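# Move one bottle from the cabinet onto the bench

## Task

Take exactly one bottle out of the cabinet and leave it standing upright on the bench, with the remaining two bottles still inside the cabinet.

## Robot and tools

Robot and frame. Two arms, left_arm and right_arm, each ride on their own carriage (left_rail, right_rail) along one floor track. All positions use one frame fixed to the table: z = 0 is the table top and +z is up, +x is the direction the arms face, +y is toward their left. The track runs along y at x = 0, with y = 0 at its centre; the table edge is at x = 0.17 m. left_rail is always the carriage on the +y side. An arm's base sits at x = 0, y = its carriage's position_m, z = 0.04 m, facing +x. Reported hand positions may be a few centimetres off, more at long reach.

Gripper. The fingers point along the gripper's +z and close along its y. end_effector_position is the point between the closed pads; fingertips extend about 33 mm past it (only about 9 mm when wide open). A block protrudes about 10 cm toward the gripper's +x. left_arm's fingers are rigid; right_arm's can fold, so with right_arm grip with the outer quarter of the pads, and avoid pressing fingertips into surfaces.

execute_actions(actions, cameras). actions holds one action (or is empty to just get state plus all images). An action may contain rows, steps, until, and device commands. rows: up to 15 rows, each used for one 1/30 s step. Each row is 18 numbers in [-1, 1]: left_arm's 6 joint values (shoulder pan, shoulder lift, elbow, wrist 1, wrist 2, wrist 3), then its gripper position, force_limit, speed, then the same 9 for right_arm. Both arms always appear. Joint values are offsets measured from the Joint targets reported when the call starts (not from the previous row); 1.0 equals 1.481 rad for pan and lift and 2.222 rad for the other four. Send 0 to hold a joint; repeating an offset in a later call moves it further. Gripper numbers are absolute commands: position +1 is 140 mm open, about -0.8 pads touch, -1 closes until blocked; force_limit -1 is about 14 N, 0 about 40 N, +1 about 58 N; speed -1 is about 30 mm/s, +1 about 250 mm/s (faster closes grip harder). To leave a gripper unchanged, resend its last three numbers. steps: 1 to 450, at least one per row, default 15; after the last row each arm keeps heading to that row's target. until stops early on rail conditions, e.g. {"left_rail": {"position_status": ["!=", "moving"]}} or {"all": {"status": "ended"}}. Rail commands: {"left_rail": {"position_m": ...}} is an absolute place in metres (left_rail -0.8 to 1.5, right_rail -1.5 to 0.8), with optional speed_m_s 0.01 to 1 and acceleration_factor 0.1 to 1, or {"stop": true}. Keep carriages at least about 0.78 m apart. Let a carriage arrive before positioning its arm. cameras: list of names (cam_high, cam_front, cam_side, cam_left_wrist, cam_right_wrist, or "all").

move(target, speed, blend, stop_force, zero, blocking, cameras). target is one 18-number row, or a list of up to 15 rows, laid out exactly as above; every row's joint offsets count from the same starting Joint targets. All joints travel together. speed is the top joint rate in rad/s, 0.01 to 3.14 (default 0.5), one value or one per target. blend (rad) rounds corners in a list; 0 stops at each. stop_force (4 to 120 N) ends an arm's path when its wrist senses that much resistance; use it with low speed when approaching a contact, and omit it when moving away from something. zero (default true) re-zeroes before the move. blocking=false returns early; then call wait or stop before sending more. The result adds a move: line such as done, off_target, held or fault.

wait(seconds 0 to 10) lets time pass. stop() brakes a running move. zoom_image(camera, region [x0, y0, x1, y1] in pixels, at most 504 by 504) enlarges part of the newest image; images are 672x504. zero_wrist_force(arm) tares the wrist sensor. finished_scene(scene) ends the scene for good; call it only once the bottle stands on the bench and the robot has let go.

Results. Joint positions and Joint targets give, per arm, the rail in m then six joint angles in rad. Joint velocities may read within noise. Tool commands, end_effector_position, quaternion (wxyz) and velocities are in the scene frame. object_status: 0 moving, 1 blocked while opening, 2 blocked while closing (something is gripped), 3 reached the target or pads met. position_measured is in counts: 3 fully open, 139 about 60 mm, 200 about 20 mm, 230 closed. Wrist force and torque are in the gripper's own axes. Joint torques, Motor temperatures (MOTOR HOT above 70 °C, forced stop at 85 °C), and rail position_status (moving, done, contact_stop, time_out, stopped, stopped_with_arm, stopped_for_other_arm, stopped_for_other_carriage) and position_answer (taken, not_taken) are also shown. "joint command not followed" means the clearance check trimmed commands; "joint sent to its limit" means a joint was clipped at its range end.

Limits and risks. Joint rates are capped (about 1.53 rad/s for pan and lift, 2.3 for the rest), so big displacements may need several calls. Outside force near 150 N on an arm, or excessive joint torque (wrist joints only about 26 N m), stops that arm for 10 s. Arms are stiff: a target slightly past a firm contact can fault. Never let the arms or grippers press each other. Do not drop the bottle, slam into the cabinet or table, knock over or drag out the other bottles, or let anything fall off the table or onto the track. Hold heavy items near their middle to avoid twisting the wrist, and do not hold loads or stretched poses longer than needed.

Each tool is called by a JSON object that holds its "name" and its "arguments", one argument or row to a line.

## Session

{"name": "execute_actions", "arguments": {
  "actions": []
}}

Scene clock: 0.00 s.
left_arm: end_effector_position=(+0.3563, +1.0305, +0.5790) position_measured=3 object_status=3 end_effector_quat_wxyz=(+0.000, +0.000, +1.000, +0.000) | right_arm: end_effector_position=(+0.3563, -0.9950, +0.5790) position_measured=3 object_status=3 end_effector_quat_wxyz=(+0.000, +0.000, +1.000, +0.000)
Joint positions: left_arm=[0.952 -0.28 -2.157 1.821 -1.235 -1.571 -0.28] | right_arm=[-1.074 -0.28 -2.157 1.821 -1.235 -1.571 -0.28]
Joint velocities: within noise
Joint torques (N m): no reading
Motor temperatures (°C): left_arm=[26 35 33 33 36 39] | right_arm=[34 39 31 38 39 38]
Wrist force (N): no reading
Wrist torque (N m): no reading
Wrist force, peak (N): no reading
Joint targets: left_arm=[0.952 -0.280 -2.157 1.821 -1.235 -1.571 -0.280] | right_arm=[-1.074 -0.280 -2.157 1.821 -1.235 -1.571 -0.280]
Tool commands: left_gripper/position=+1.0 left_gripper/force_limit=+1.0 left_gripper/speed=+1.0 right_gripper/position=+1.0 right_gripper/force_limit=+1.0 right_gripper/speed=+1.0
left_rail: position_m=0.952 position_status=done
right_rail: position_m=-1.074 position_status=done

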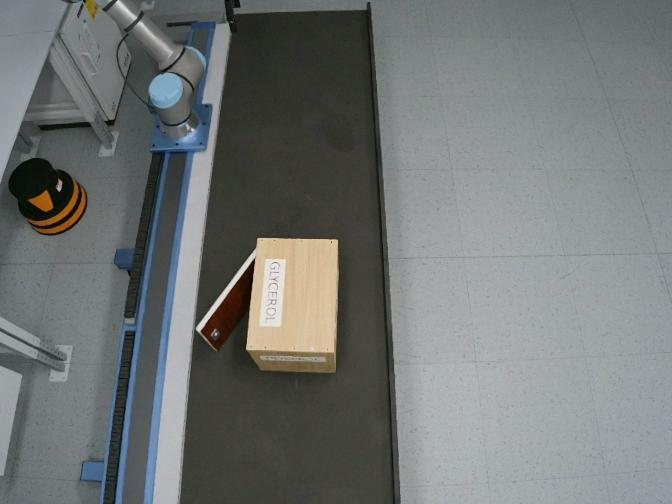

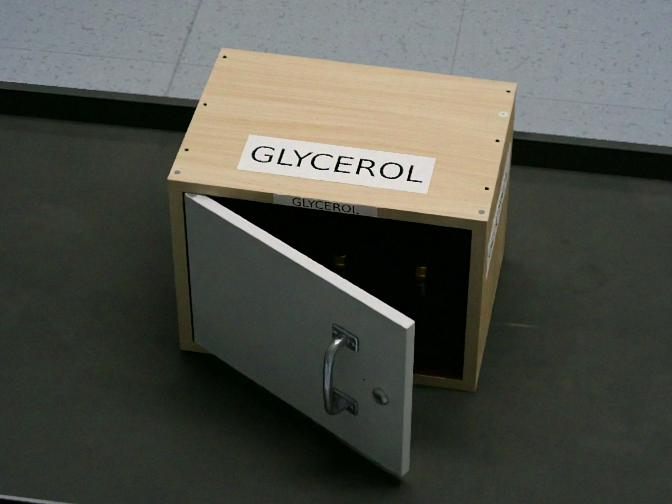

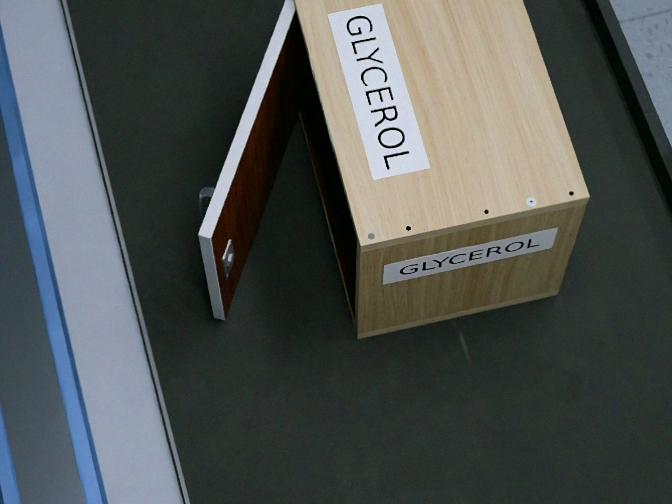

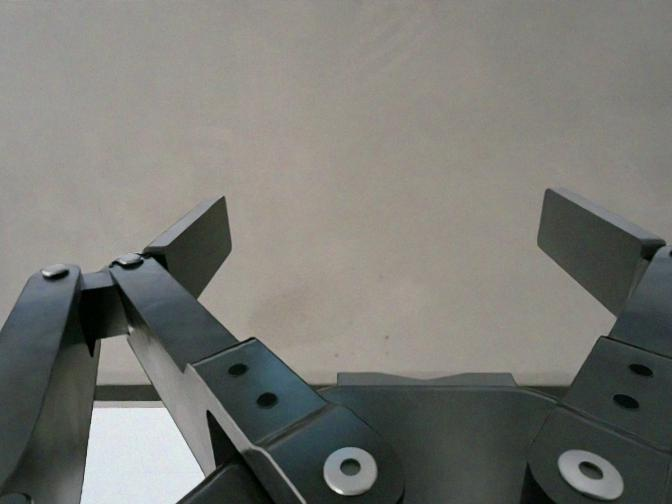

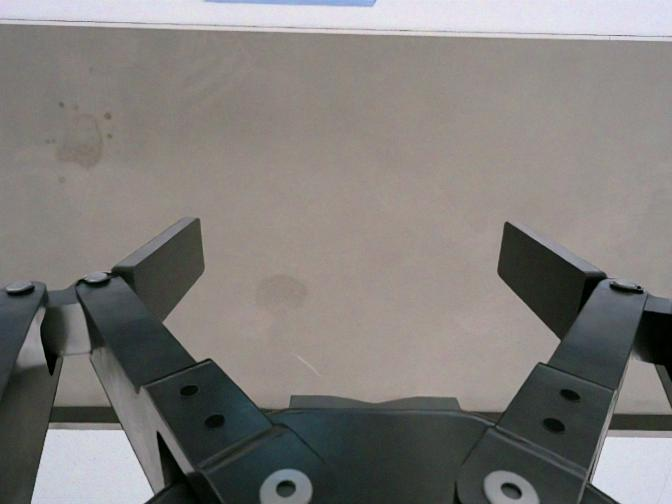

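{"name": "execute_actions", "arguments": {
  "actions": [
    {"right_rail": {"position_m": -1.42}, "left_rail": {"position_m": -0.52}, "steps": 200, "until": {"all": {"status": "ended"}}}
  ]
}}

{"name": "move", "arguments": {
  "target": [0.2866, 0.2499, -0.0770, 0.6174, 0.7070, -0.5159, -1, -1, 0, 0, 0, 0, 0, 0, 0, 1, 1, 1],
  "speed": 1.4
}}

{"name": "move", "arguments": {
  "target": [
    [0.2866, 0.2499, -0.0770, 0.6174, 0.7070, -0.5159, -1, -1, 0, 0, 0, 0, 0, 0, 0, 1, 1, 1],
    [0.2866, 0.3082, 0.0514, 0.4502, 0.7070, -0.5159, -1, -1, 0, 0, 0, 0, 0, 0, 0, 1, 1, 1]
  ],
  "speed": [1.2, 0.25],
  "cameras": ["cam_left_wrist", "cam_front", "cam_high"]
}}

Scene clock: 35.03 s.
left_arm: end_effector_position=(+0.3563, -0.4414, +0.5790) position_measured=3 object_status=3 end_effector_quat_wxyz=(+0.000, +0.000, +1.000, +0.000) | right_arm: end_effector_position=(+0.3563, -1.3414, +0.5790) position_measured=3 object_status=3 end_effector_quat_wxyz=(+0.000, +0.000, +1.000, +0.000)
Joint positions: left_arm=[-0.52 -0.28 -2.157 1.821 -1.235 -1.571 -0.28] | right_arm=[-1.42 -0.28 -2.157 1.821 -1.235 -1.571 -0.28]
Joint torques (N m): left_arm=[-2.6 0.25 -53.58 -4.52 -0.42 -0.15] | right_arm=[-2.41 0.12 -48.75 -5.06 0.12 -0.25]
Wrist force (N): left_arm=[0.1 0.1 0.0] | right_arm=[-0.3 -0.1 0.0]
Wrist torque (N m): left_arm=[0.03 -0.03 0.00] | right_arm=[-0.02 0.06 0.00]
Wrist force, peak (N): left_arm=[0.2 2.9 0.3] | right_arm=[0.3 3.1 0.0]
Joint targets: left_arm=[-0.520 -0.280 -2.157 1.821 -1.235 -1.571 -0.280] | right_arm=[-1.420 -0.280 -2.157 1.821 -1.235 -1.571 -0.280]
Tool commands: left_gripper/position=+1.0 left_gripper/force_limit=+1.0 left_gripper/speed=+1.0 right_gripper/position=+1.0 right_gripper/force_limit=+1.0 right_gripper/speed=+1.0
left_rail: position_m=-0.520 position_status=done
right_rail: position_m=-1.420 position_status=done

Scene clock: 37.20 s.
left_arm: end_effector_position=(+0.3566, +0.0518, +0.7773) position_measured=233 object_status=3 end_effector_quat_wxyz=(-0.102, +0.000, +0.707, +0.700) | right_arm: end_effector_position=(+0.3563, -1.3414, +0.5790) position_measured=3 object_status=3 end_effector_quat_wxyz=(+0.000, +0.000, +1.000, +0.000)
Joint positions: left_arm=[-0.52 0.144 -1.787 1.65 0.136 0 -1.427] | right_arm=[-1.42 -0.28 -2.157 1.821 -1.235 -1.571 -0.28]
Joint torques (N m): left_arm=[9.11 -9.06 -63.18 4.32 2.2 -2.8] | right_arm=[-1.88 -1.72 -48.91 -4.84 0.36 0.09]
Wrist force (N): left_arm=[0.1 -1.8 -2.9] | right_arm=[0.0 0.2 0.1]
Wrist torque (N m): left_arm=[-0.12 -0.12 0.16] | right_arm=[0.04 0.01 0.00]
Wrist force, peak (N): left_arm=[-3.5 -0.6 -3.8] | right_arm=[0.5 0.5 0.1]
Joint targets: left_arm=[-0.520 0.144 -1.787 1.650 0.137 0.000 -1.427] | right_arm=[-1.420 -0.280 -2.157 1.821 -1.235 -1.571 -0.280]
left_rail: position_m=-0.520 position_status=done
right_rail: position_m=-1.420 position_status=done
move: done

Scene clock: 41.63 s.
left_arm: end_effector_position=(+0.3653, -0.0800, +0.2351) position_measured=233 object_status=3 end_effector_quat_wxyz=(+0.000, +0.000, +1.000, +0.000) | right_arm: end_effector_position=(+0.3563, -1.3414, +0.5790) position_measured=3 object_status=3 end_effector_quat_wxyz=(+0.000, +0.000, +1.000, +0.000)
Joint positions: left_arm=[-0.52 0.569 -1.33 1.764 1.138 1.571 -2.573] | right_arm=[-1.42 -0.28 -2.157 1.821 -1.235 -1.571 -0.28]
Joint torques (N m): left_arm=[6.74 -44.54 -31.46 1.07 1.71 -2.33] | right_arm=[-1.94 -2.05 -47.7 -5.23 0.12 0.13]
Wrist force (N): left_arm=[0.2 -0.1 0.5] | right_arm=[0.2 0.2 0.0]
Wrist torque (N m): left_arm=[-0.08 -0.09 0.12] | right_arm=[0.04 -0.05 0.00]
Wrist force, peak (N): left_arm=[-3.9 -1.1 -1.9] | right_arm=[0.5 0.2 0.5]
Joint targets: left_arm=[-0.520 0.569 -1.330 1.764 1.137 1.571 -2.573] | right_arm=[-1.420 -0.280 -2.157 1.821 -1.235 -1.571 -0.280]
left_rail: position_m=-0.520 position_status=done
right_rail: position_m=-1.420 position_status=done
move: done
Images, in order (width x height): cam_high 672x504, cam_front 672x504, cam_left_wrist 672x504.

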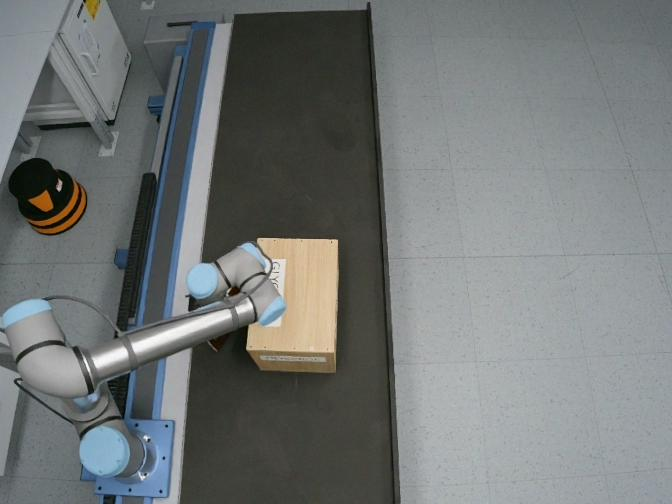

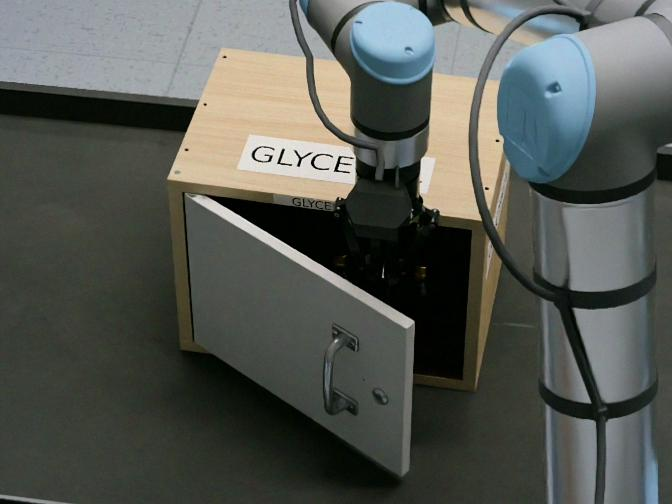

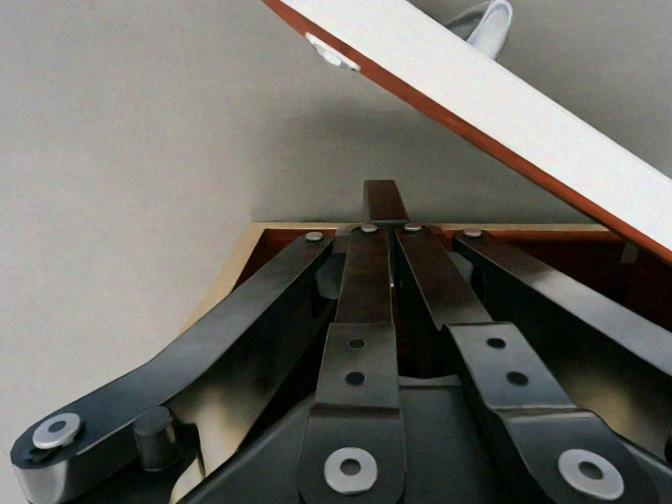

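{"name": "move", "arguments": {
  "target": [
    [0.0300, -0.0051, 0.0043, -0.0009, 0, 0.0200, -1, -1, 0, 0, 0, 0, 0, 0, 0, 1, 1, 1],
    [0.1625, 0.0079, -0.0068, 0.0016, 0, 0.1083, -1, -1, 0, 0, 0, 0, 0, 0, 0, 1, 1, 1],
    [0.2632, 0.0772, -0.0692, 0.0177, 0, 0.1754, -1, -1, 0, 0, 0, 0, 0, 0, 0, 1, 1, 1],
    [0.3235, 0.1598, -0.1496, 0.0432, 0, 0.2156, -1, -1, 0, 0, 0, 0, 0, 0, 0, 1, 1, 1],
    [0.3483, 0.2269, -0.2196, 0.0684, 0, 0.2321, -1, -1, 0, 0, 0, 0, 0, 0, 0, 1, 1, 1],
    [0.3524, 0.2714, -0.2682, 0.0874, 0, 0.2349, -1, -1, 0, 0, 0, 0, 0, 0, 0, 1, 1, 1]
  ],
  "speed": 0.18,
  "blend": 0.02,
  "stop_force": 35,
  "cameras": ["cam_high", "cam_front", "cam_left_wrist"]
}}

Scene clock: 57.17 s.
left_arm: end_effector_position=(+0.2163, +0.2720, +0.2347) position_measured=233 object_status=3 end_effector_quat_wxyz=(+0.000, +0.000, +1.000, +0.000) | right_arm: end_effector_position=(+0.3563, -1.3414, +0.5790) position_measured=3 object_status=3 end_effector_quat_wxyz=(+0.000, +0.000, +1.000, +0.000)
Joint positions: left_arm=[-0.52 1.091 -0.928 1.168 1.331 1.571 -2.051] | right_arm=[-1.42 -0.28 -2.157 1.821 -1.235 -1.571 -0.28]
Joint torques (N m): left_arm=[7.37 -82.98 -57.1 9.42 -0.08 3.18] | right_arm=[-1.99 -2.71 -47.83 -5.75 -0.19 -0.33]
Wrist force (N): left_arm=[1.4 -2.8 -0.5] | right_arm=[0.0 0.1 -0.2]
Wrist torque (N m): left_arm=[-0.04 -0.19 -0.05] | right_arm=[0.02 0.01 0.01]
Wrist force, peak (N): left_arm=[-6.5 -5.1 0.6] | right_arm=[0.3 0.0 -0.5]
Joint targets: left_arm=[-0.520 1.091 -0.928 1.168 1.331 1.571 -2.051] | right_arm=[-1.420 -0.280 -2.157 1.821 -1.235 -1.571 -0.280]
left_rail: position_m=-0.520 position_status=done
right_rail: position_m=-1.420 position_status=done
move: done
Images, in order (width x height): cam_high 672x504, cam_front 672x504, cam_left_wrist 672x504.

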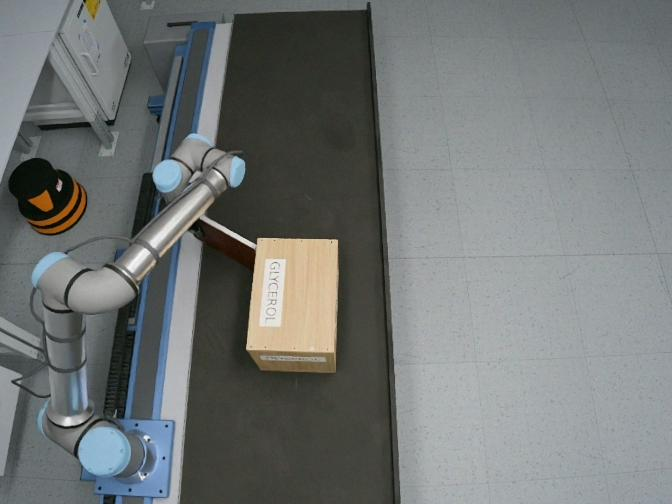

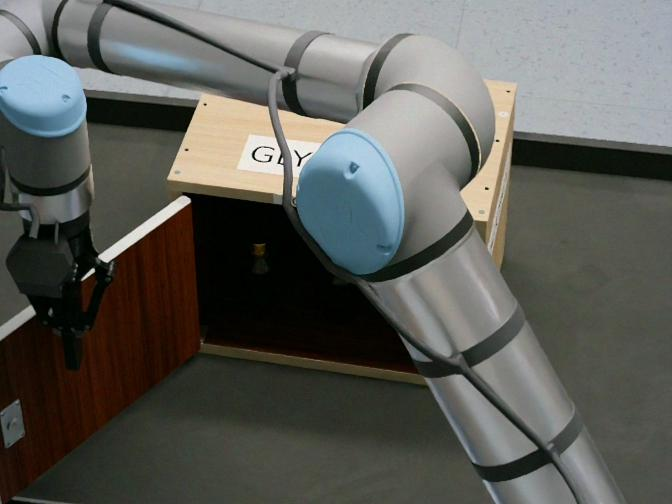

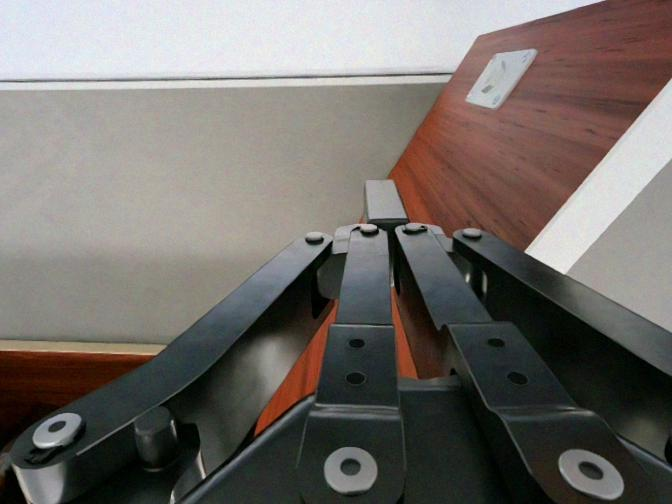

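{"name": "move", "arguments": {
  "target": [
    [-0.0696, -0.1928, -0.0154, 0.1440, 0, 0, -1, -1, 0, 0, 0, 0, 0, 0, 0, 1, 1, 1],
    [-0.0190, -0.5257, 0.3977, -0.6076, 0.3877, 0.9995, -1, -1, 0, 0, 0, 0, 0, 0, 0, 1, 1, 1]
  ],
  "speed": [0.6, 1.3],
  "blend": [0.1, 0]
}}

{"name": "move", "arguments": {
  "target": [
    [0, 0.1307, 0.0935, -0.1806, 0, 0.0365, 0.36, -1, 0, 0, 0, 0, 0, 0, 0, 1, 1, 1],
    [0, 0.2810, 0.1291, -0.3164, 0, 0.0365, 0.36, -1, 0, 0, 0, 0, 0, 0, 0, 1, 1, 1]
  ],
  "speed": 0.6,
  "blend": [0.05, 0],
  "cameras": ["cam_left_wrist", "cam_front", "cam_high"]
}}

Scene clock: 93.37 s.
left_arm: end_effector_position=(+0.3786, -0.0137, +0.4498) position_measured=233 object_status=3 end_effector_quat_wxyz=(-0.029, +0.771, +0.099, +0.628) | right_arm: end_effector_position=(+0.3563, -1.3414, +0.5790) position_measured=3 object_status=3 end_effector_quat_wxyz=(+0.000, +0.000, +1.000, +0.000)
Joint positions: left_arm=[-0.52 1.062 -1.707 2.052 -0.018 2.432 0.169] | right_arm=[-1.42 -0.28 -2.157 1.821 -1.235 -1.571 -0.28]
Joint torques (N m): left_arm=[6.39 -51.98 -38.08 -3.88 2.07 4.27] | right_arm=[-0.78 -1.2 -48.48 -5.74 -0.35 -0.32]
Wrist force (N): left_arm=[0.0 0.5 -1.6] | right_arm=[0.3 -0.1 0.2]
Wrist torque (N m): left_arm=[0.41 -0.22 -0.21] | right_arm=[-0.02 -0.06 0.00]
Wrist force, peak (N): left_arm=[1.1 2.2 4.4] | right_arm=[0.5 -0.2 -0.3]
Joint targets: left_arm=[-0.520 1.062 -1.707 2.052 -0.019 2.432 0.170] | right_arm=[-1.420 -0.280 -2.157 1.821 -1.235 -1.571 -0.280]
left_rail: position_m=-0.520 position_status=done
right_rail: position_m=-1.420 position_status=done
move: done

Scene clock: 95.33 s.
left_arm: end_effector_position=(+0.3786, -0.0138, +0.1298) position_measured=84 object_status=3 end_effector_quat_wxyz=(-0.054, +0.774, +0.068, +0.627) | right_arm: end_effector_position=(+0.3563, -1.3414, +0.5790) position_measured=3 object_status=3 end_effector_quat_wxyz=(+0.000, +0.000, +1.000, +0.000)
Joint positions: left_arm=[-0.52 1.062 -1.291 2.339 -0.721 2.432 0.251] | right_arm=[-1.42 -0.28 -2.157 1.821 -1.235 -1.571 -0.28]
Joint torques (N m): left_arm=[1.21 -35.13 -16.48 -3.72 3.19 3.52] | right_arm=[-3.73 -2.44 -47.23 -6.09 -0.22 -0.53]
Wrist force (N): left_arm=[0.2 0.5 -1.5] | right_arm=[0.4 0.4 -0.1]
Wrist torque (N m): left_arm=[0.41 -0.25 -0.23] | right_arm=[0.09 -0.08 0.00]
Wrist force, peak (N): left_arm=[2.4 1.1 -2.2] | right_arm=[0.4 0.4 -0.1]
Joint targets: left_arm=[-0.520 1.062 -1.291 2.339 -0.722 2.432 0.251] | right_arm=[-1.420 -0.280 -2.157 1.821 -1.235 -1.571 -0.280]
left_rail: position_m=-0.520 position_status=done
right_rail: position_m=-1.420 position_status=done
move: done
Images, in order (width x height): cam_high 672x504, cam_front 672x504, cam_left_wrist 672x504.

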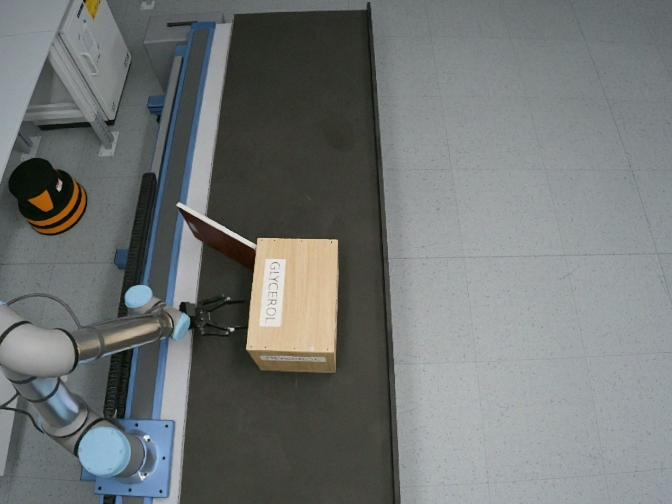

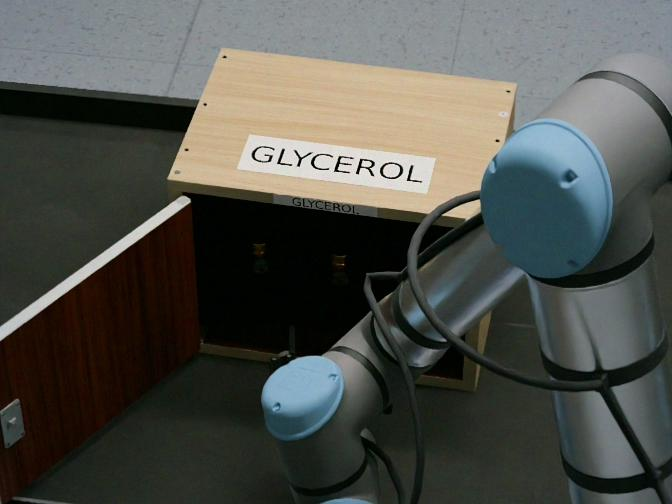

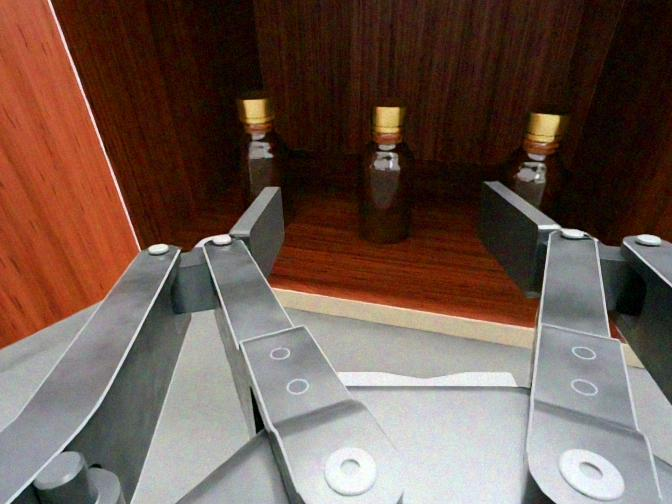

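{"name": "move", "arguments": {
  "target": [-0.1259, 0.0870, 0.0018, -0.0840, -0.0803, -0.0345, 0.36, -1, 0, 0, 0, 0, 0, 0, 0, 1, 1, 1],
  "speed": 0.3,
  "stop_force": 12,
  "cameras": ["cam_left_wrist"]
}}

Scene clock: 132.07 s.
left_arm: end_effector_position=(+0.4687, -0.0215, +0.0676) position_measured=84 object_status=3 end_effector_quat_wxyz=(-0.055, +0.774, +0.068, +0.627) | right_arm: end_effector_position=(+0.3563, -1.3414, +0.5790) position_measured=3 object_status=3 end_effector_quat_wxyz=(+0.000, +0.000, +1.000, +0.000)
Joint positions: left_arm=[-0.52 0.876 -1.162 2.343 -0.908 2.254 0.174] | right_arm=[-1.42 -0.28 -2.157 1.821 -1.235 -1.571 -0.28]
Joint torques (N m): left_arm=[-11.74 -38.67 -10.95 -5 -1.28 -3.05] | right_arm=[-2.99 -4.43 -46.88 -6.19 -0.14 -0.96]
Wrist force (N): left_arm=[0.0 0.9 -1.2] | right_arm=[0.1 0.1 -0.2]
Wrist torque (N m): left_arm=[0.46 -0.22 -0.03] | right_arm=[0.01 -0.02 0.00]
Wrist force, peak (N): left_arm=[0.2 2.9 0.2] | right_arm=[0.1 -0.3 -0.5]
Joint targets: left_arm=[-0.520 0.876 -1.162 2.343 -0.908 2.254 0.174] | right_arm=[-1.420 -0.280 -2.157 1.821 -1.235 -1.571 -0.280]
left_rail: position_m=-0.520 position_status=done
right_rail: position_m=-1.420 position_status=done
move: done
Images, in order (width x height): cam_left_wrist 672x504.

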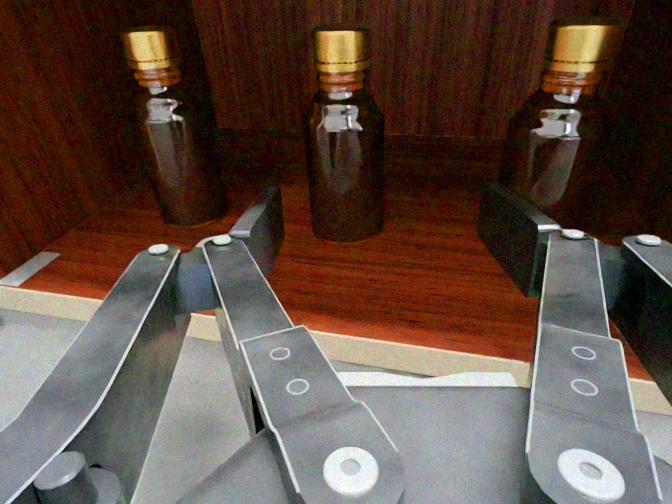

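{"name": "move", "arguments": {
  "target": [-0.0662, 0.0415, -0.0558, 0.0197, -0.0426, -0.0142, 0.36, -1, 0, 0, 0, 0, 0, 0, 0, 1, 1, 1],
  "speed": 0.15,
  "stop_force": 10,
  "cameras": ["cam_left_wrist"]
}}

{"name": "execute_actions", "arguments": {
  "actions": [
    {"rows": [[0, 0, 0, 0, 0, 0, -1, -0.3, -1, 0, 0, 0, 0, 0, 0, 1, 1, 1]], "steps": 75}
  ],
  "cameras": ["cam_left_wrist"]
}}

Scene clock: 157.77 s.
left_arm: end_effector_position=(+0.5602, +0.0109, +0.0656) position_measured=84 object_status=3 end_effector_quat_wxyz=(-0.055, +0.774, +0.068, +0.627) | right_arm: end_effector_position=(+0.3563, -1.3414, +0.5790) position_measured=3 object_status=3 end_effector_quat_wxyz=(+0.000, +0.000, +1.000, +0.000)
Joint positions: left_arm=[-0.52 0.778 -1.1 2.219 -0.865 2.159 0.143] | right_arm=[-1.42 -0.28 -2.157 1.821 -1.235 -1.571 -0.28]
Joint torques (N m): left_arm=[-15.03 -50.94 -37.1 1.53 -1.4 -2.74] | right_arm=[-1.73 -4.67 -46.78 -6.61 0.14 -0.59]
Wrist force (N): left_arm=[0.4 1.4 -1.6] | right_arm=[0.3 -0.2 0.1]
Wrist torque (N m): left_arm=[0.61 -0.30 0.00] | right_arm=[-0.05 -0.07 0.00]
Wrist force, peak (N): left_arm=[0.1 1.2 -2.5] | right_arm=[0.4 -0.3 -0.3]
Joint targets: left_arm=[-0.520 0.778 -1.100 2.219 -0.865 2.159 0.143] | right_arm=[-1.420 -0.280 -2.157 1.821 -1.235 -1.571 -0.280]
left_rail: position_m=-0.520 position_status=done
right_rail: position_m=-1.420 position_status=done
move: done
Images, in order (width x height): cam_left_wrist 672x504.

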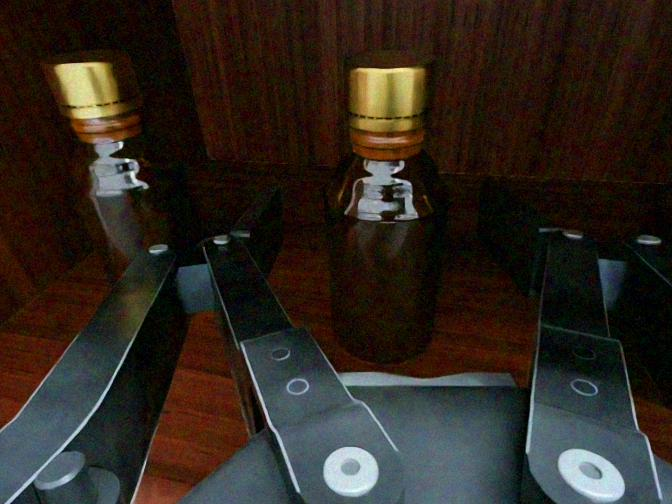

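Scene clock: 160.47 s.
left_arm: end_effector_position=(+0.5603, +0.0109, +0.0656) position_measured=161 object_status=2 end_effector_quat_wxyz=(-0.055, +0.774, +0.068, +0.627) | right_arm: end_effector_position=(+0.3563, -1.3414, +0.5790) position_measured=3 object_status=3 end_effector_quat_wxyz=(+0.000, +0.000, +1.000, +0.000)
Joint positions: left_arm=[-0.52 0.778 -1.1 2.219 -0.865 2.159 0.143] | right_arm=[-1.42 -0.28 -2.157 1.821 -1.235 -1.571 -0.28]
Joint torques (N m): left_arm=[-14.07 -49.46 -32.74 1.11 0.54 -1.39] | right_arm=[-1.48 -1.64 -48.66 -6.06 -0.56 -0.75]
Wrist force (N): left_arm=[3.1 1.7 -3.0] | right_arm=[0.2 -0.1 -0.1]
Wrist torque (N m): left_arm=[0.57 -0.43 -0.10] | right_arm=[-0.01 -0.05 0.00]
Wrist force, peak (N): left_arm=[3.2 1.7 -3.3] | right_arm=[0.5 -0.1 0.1]
Joint targets: left_arm=[-0.520 0.778 -1.100 2.219 -0.865 2.159 0.143] | right_arm=[-1.420 -0.280 -2.157 1.821 -1.235 -1.571 -0.280]
left_rail: position_m=-0.520 position_status=done
right_rail: position_m=-1.420 position_status=done
Images, in order (width x height): cam_left_wrist 672x504.

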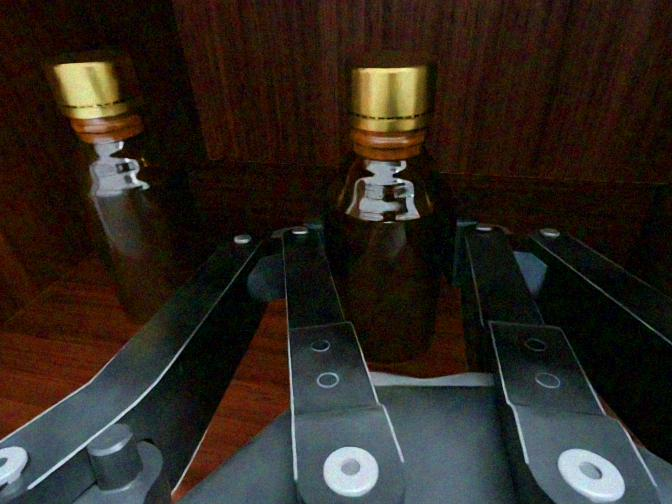

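{"name": "move", "arguments": {
  "target": [
    [0, -0.0308, -0.0018, 0.0223, 0, 0, -1, -0.3, -1, 0, 0, 0, 0, 0, 0, 1, 1, 1],
    [0.0849, -0.0596, 0.0363, 0.0147, 0.0546, 0.0186, -1, -0.3, -1, 0, 0, 0, 0, 0, 0, 1, 1, 1],
    [0.1921, -0.0750, 0.0591, 0.0235, 0.1229, 0.0487, -1, -0.3, -1, 0, 0, 0, 0, 0, 0, 1, 1, 1]
  ],
  "speed": [0.05, 0.2, 0.2],
  "blend": [0.01, 0.03, 0],
  "cameras": ["cam_left_wrist", "cam_front"]
}}

{"name": "move", "arguments": {
  "target": [0, 0.0692, 0.0027, -0.0488, 0, 0, -1, -0.3, -1, 0, 0, 0, 0, 0, 0, 1, 1, 1],
  "speed": 0.05,
  "stop_force": 5,
  "cameras": ["cam_left_wrist", "cam_front"]
}}

{"name": "move", "arguments": {
  "target": [0, 0.0029, 0.0001, -0.0020, 0, 0, -1, -0.3, -1, 0, 0, 0, 0, 0, 0, 1, 1, 1],
  "speed": 0.01,
  "stop_force": 4
}}

Scene clock: 189.00 s.
left_arm: end_effector_position=(+0.3789, -0.0136, +0.0906) position_measured=161 object_status=2 end_effector_quat_wxyz=(-0.054, +0.774, +0.068, +0.627) end_effector_velocity=(-0.002, +0.000, +0.000) end_effector_angular_velocity=(-0.001, +0.000, +0.001) | right_arm: end_effector_position=(+0.3563, -1.3414, +0.5790) position_measured=3 object_status=3 end_effector_quat_wxyz=(+0.000, +0.000, +1.000, +0.000)
Joint positions: left_arm=[-0.52 1.062 -1.211 2.35 -0.812 2.432 0.251] | right_arm=[-1.42 -0.28 -2.157 1.821 -1.235 -1.571 -0.28]
Joint velocities: left_arm=[0 0.005 -0.001 0.001 0 0.004 0.001] | right_arm=[within noise]
Joint torques (N m): left_arm=[7.38 -76.35 -13.17 2.02 2.49 2.31] | right_arm=[0.85 -3.1 -47.48 -6.58 -0.4 -0.58]
Wrist force (N): left_arm=[-2.4 0.6 -0.8] | right_arm=[0.1 0.0 0.0]
Wrist torque (N m): left_arm=[0.41 -0.23 -0.19] | right_arm=[0.00 -0.03 0.00]
Wrist force, peak (N): left_arm=[3.3 1.6 -3.3] | right_arm=[0.5 0.3 -0.1]
Joint targets: left_arm=[-0.520 1.062 -1.211 2.350 -0.812 2.432 0.251] | right_arm=[-1.420 -0.280 -2.157 1.821 -1.235 -1.571 -0.280]
left_rail: position_m=-0.520 position_status=done
right_rail: position_m=-1.420 position_status=done
move: done
Images, in order (width x height): cam_front 672x504, cam_left_wrist 672x504.

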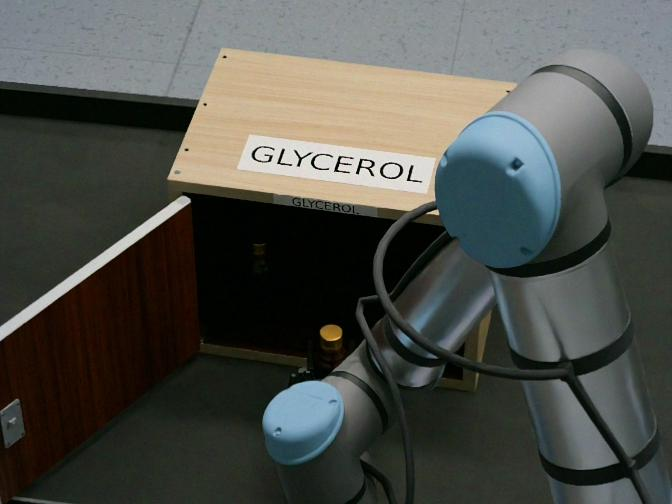

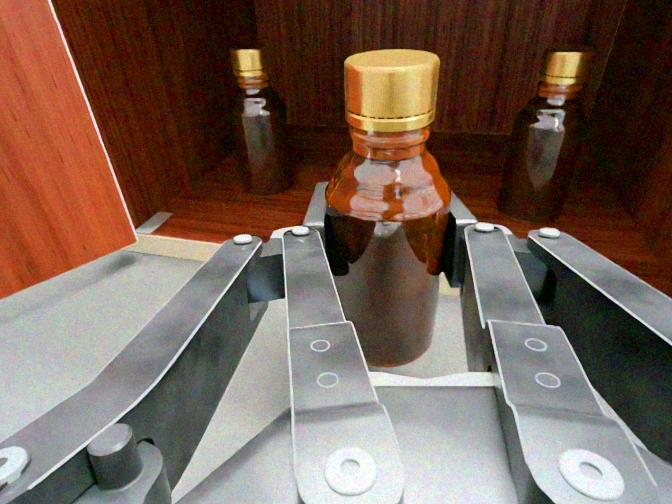

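Scene clock: 192.40 s.
left_arm: end_effector_position=(+0.3787, -0.0135, +0.0486) position_measured=161 object_status=2 end_effector_quat_wxyz=(-0.054, +0.774, +0.068, +0.627) | right_arm: end_effector_position=(+0.3563, -1.3414, +0.5790) position_measured=3 object_status=3 end_effector_quat_wxyz=(+0.000, +0.000, +1.000, +0.000)
Joint positions: left_arm=[-0.52 1.062 -1.122 2.355 -0.907 2.432 0.251] | right_arm=[-1.42 -0.28 -2.157 1.821 -1.235 -1.571 -0.28]
Joint torques (N m): left_arm=[-4.49 -83.74 -27.4 1.98 -1.02 -0.11] | right_arm=[-4.41 -3.71 -47.17 -6.91 -0.54 -0.64]
Wrist force (N): left_arm=[-2.4 0.8 -0.9] | right_arm=[0.0 0.1 0.1]
Wrist torque (N m): left_arm=[0.47 -0.22 -0.21] | right_arm=[0.02 0.00 0.00]
Wrist force, peak (N): left_arm=[11.2 2.5 -6.3] | right_arm=[0.5 0.3 -0.4]
Joint targets: left_arm=[-0.520 1.062 -1.122 2.355 -0.907 2.432 0.251] | right_arm=[-1.420 -0.280 -2.157 1.821 -1.235 -1.571 -0.280]
left_rail: position_m=-0.520 position_status=done
right_rail: position_m=-1.420 position_status=done
move: contact (left_arm); left_arm: the shoulder lift is farthest, 0.013 rad from its target
Images, in order (width x height): cam_front 672x504, cam_left_wrist 672x504.

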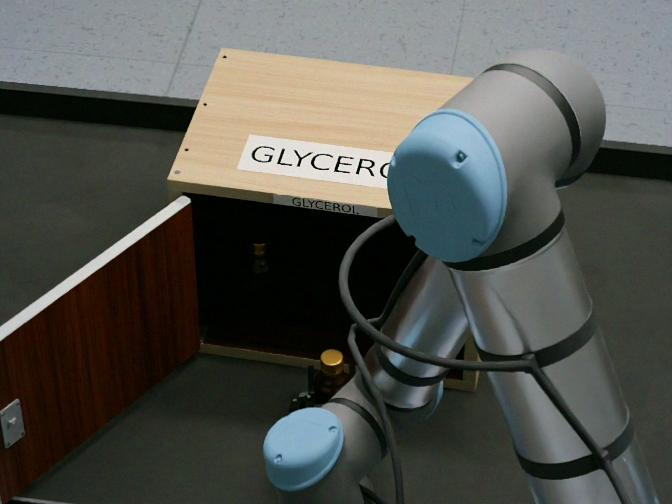

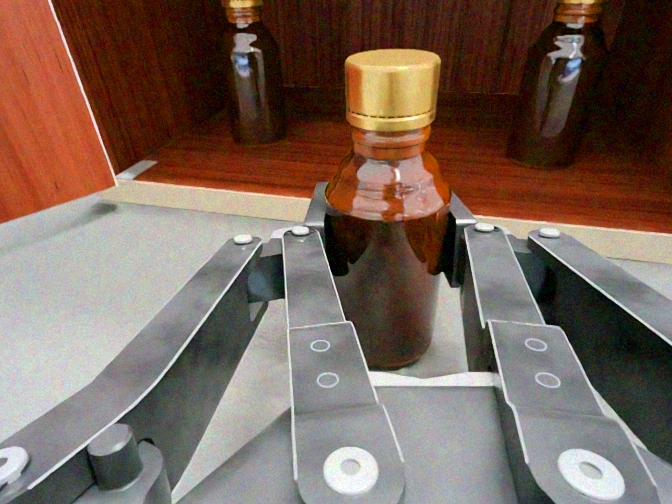

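Scene clock: 193.30 s.
left_arm: end_effector_position=(+0.3788, -0.0135, +0.0478) position_measured=161 object_status=2 end_effector_quat_wxyz=(-0.054, +0.774, +0.068, +0.627) | right_arm: end_effector_position=(+0.3563, -1.3414, +0.5790) position_measured=3 object_status=3 end_effector_quat_wxyz=(+0.000, +0.000, +1.000, +0.000)
Joint positions: left_arm=[-0.52 1.062 -1.12 2.355 -0.909 2.432 0.251] | right_arm=[-1.42 -0.28 -2.157 1.821 -1.235 -1.571 -0.28]
Joint torques (N m): left_arm=[-3.53 -74.15 -17.05 2.29 -1.19 -0.91] | right_arm=[-1.01 -4.59 -47.79 -6.64 -0.59 -1.03]
Wrist force (N): left_arm=[6.9 1.8 -4.6] | right_arm=[0.6 -0.1 -0.1]
Wrist torque (N m): left_arm=[0.53 -0.55 -0.08] | right_arm=[-0.03 -0.13 0.00]
Wrist force, peak (N): left_arm=[12.0 2.5 -6.6] | right_arm=[0.6 -0.1 -0.1]
Joint targets: left_arm=[-0.520 1.062 -1.120 2.355 -0.909 2.432 0.251] | right_arm=[-1.420 -0.280 -2.157 1.821 -1.235 -1.571 -0.280]
left_rail: position_m=-0.520 position_status=done
right_rail: position_m=-1.420 position_status=done
move: contact (left_arm)

{"name": "move", "arguments": {
  "target": [
    [0, 0, 0, 0, 0, 0, 0.36, -0.3, -1, 0, 0, 0, 0, 0, 0, 1, 1, 1],
    [0, -0.0620, -0.0021, 0.0434, 0, 0, 0.36, -0.3, -1, 0, 0, 0, 0, 0, 0, 1, 1, 1],
    [0, -0.1155, -0.0073, 0.0842, 0, 0, 0.36, -0.3, -1, 0, 0, 0, 0, 0, 0, 1, 1, 1],
    [0, -0.2246, -0.0292, 0.1788, 0, 0, 0.36, -0.3, -1, 0, 0, 0, 0, 0, 0, 1, 1, 1]
  ],
  "speed": [0.3, 0.15, 0.3, 0.4],
  "blend": [0, 0.02, 0.02, 0],
  "cameras": ["cam_left_wrist", "cam_front", "cam_high"]
}}

{"name": "zoom_image", "arguments": {
  "camera": "cam_high",
  "region": [190, 260, 290, 350]
}}

Scene clock: 207.77 s.
left_arm: end_effector_position=(+0.3786, -0.0138, +0.2197) position_measured=84 object_status=3 end_effector_quat_wxyz=(-0.055, +0.774, +0.068, +0.627) | right_arm: end_effector_position=(+0.3563, -1.3414, +0.5790) position_measured=3 object_status=3 end_effector_quat_wxyz=(+0.000, +0.000, +1.000, +0.000)
Joint positions: left_arm=[-0.52 1.062 -1.452 2.29 -0.512 2.432 0.251] | right_arm=[-1.42 -0.28 -2.157 1.821 -1.235 -1.571 -0.28]
Joint torques (N m): left_arm=[-4.46 -64.85 -46.33 3.75 -0.6 2.23] | right_arm=[-0.96 -4.54 -46.48 -6.64 -0.68 -1.25]
Wrist force (N): left_arm=[0.4 0.7 -1.2] | right_arm=[-0.1 0.1 0.1]
Wrist torque (N m): left_arm=[0.48 -0.34 -0.20] | right_arm=[0.03 0.02 0.00]
Wrist force, peak (N): left_arm=[5.7 1.6 -4.3] | right_arm=[0.5 0.1 0.3]
Joint targets: left_arm=[-0.520 1.062 -1.453 2.290 -0.512 2.432 0.251] | right_arm=[-1.420 -0.280 -2.157 1.821 -1.235 -1.571 -0.280]
left_rail: position_m=-0.520 position_status=done
right_rail: position_m=-1.420 position_status=done
move: done
Images, in order (width x height): cam_high 672x504, cam_front 672x504, cam_left_wrist 672x504.

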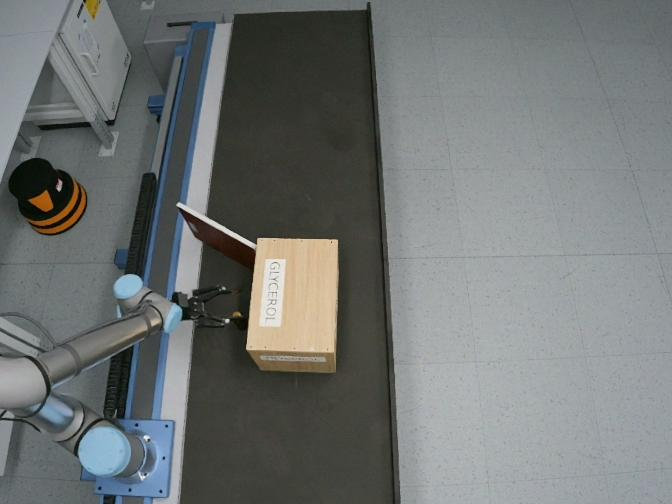

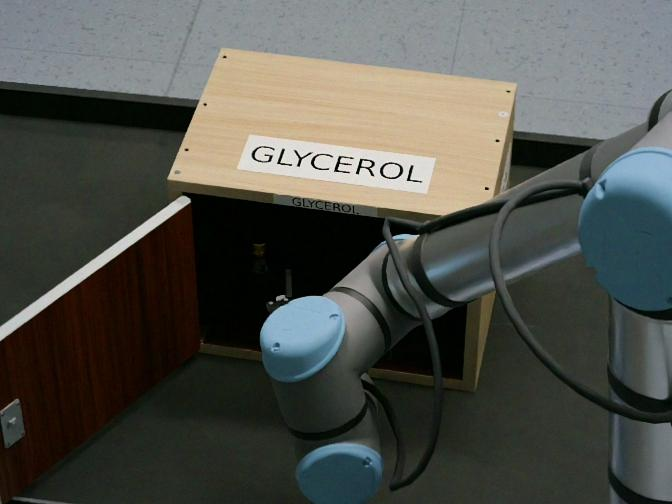

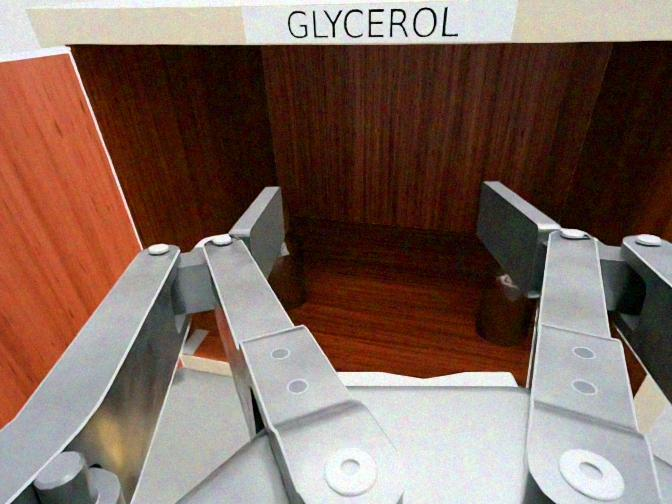

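Scaled by 5.040.

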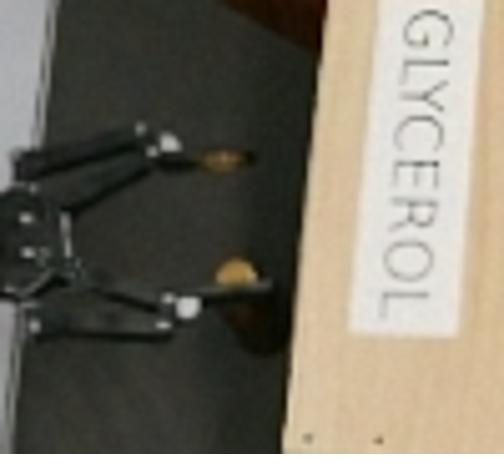

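Bottle stands upright on the bench; the other two remain in the cabinet.

{"name": "finished_scene", "arguments": {
  "scene": 2
}}

The scene is finished: the task was done.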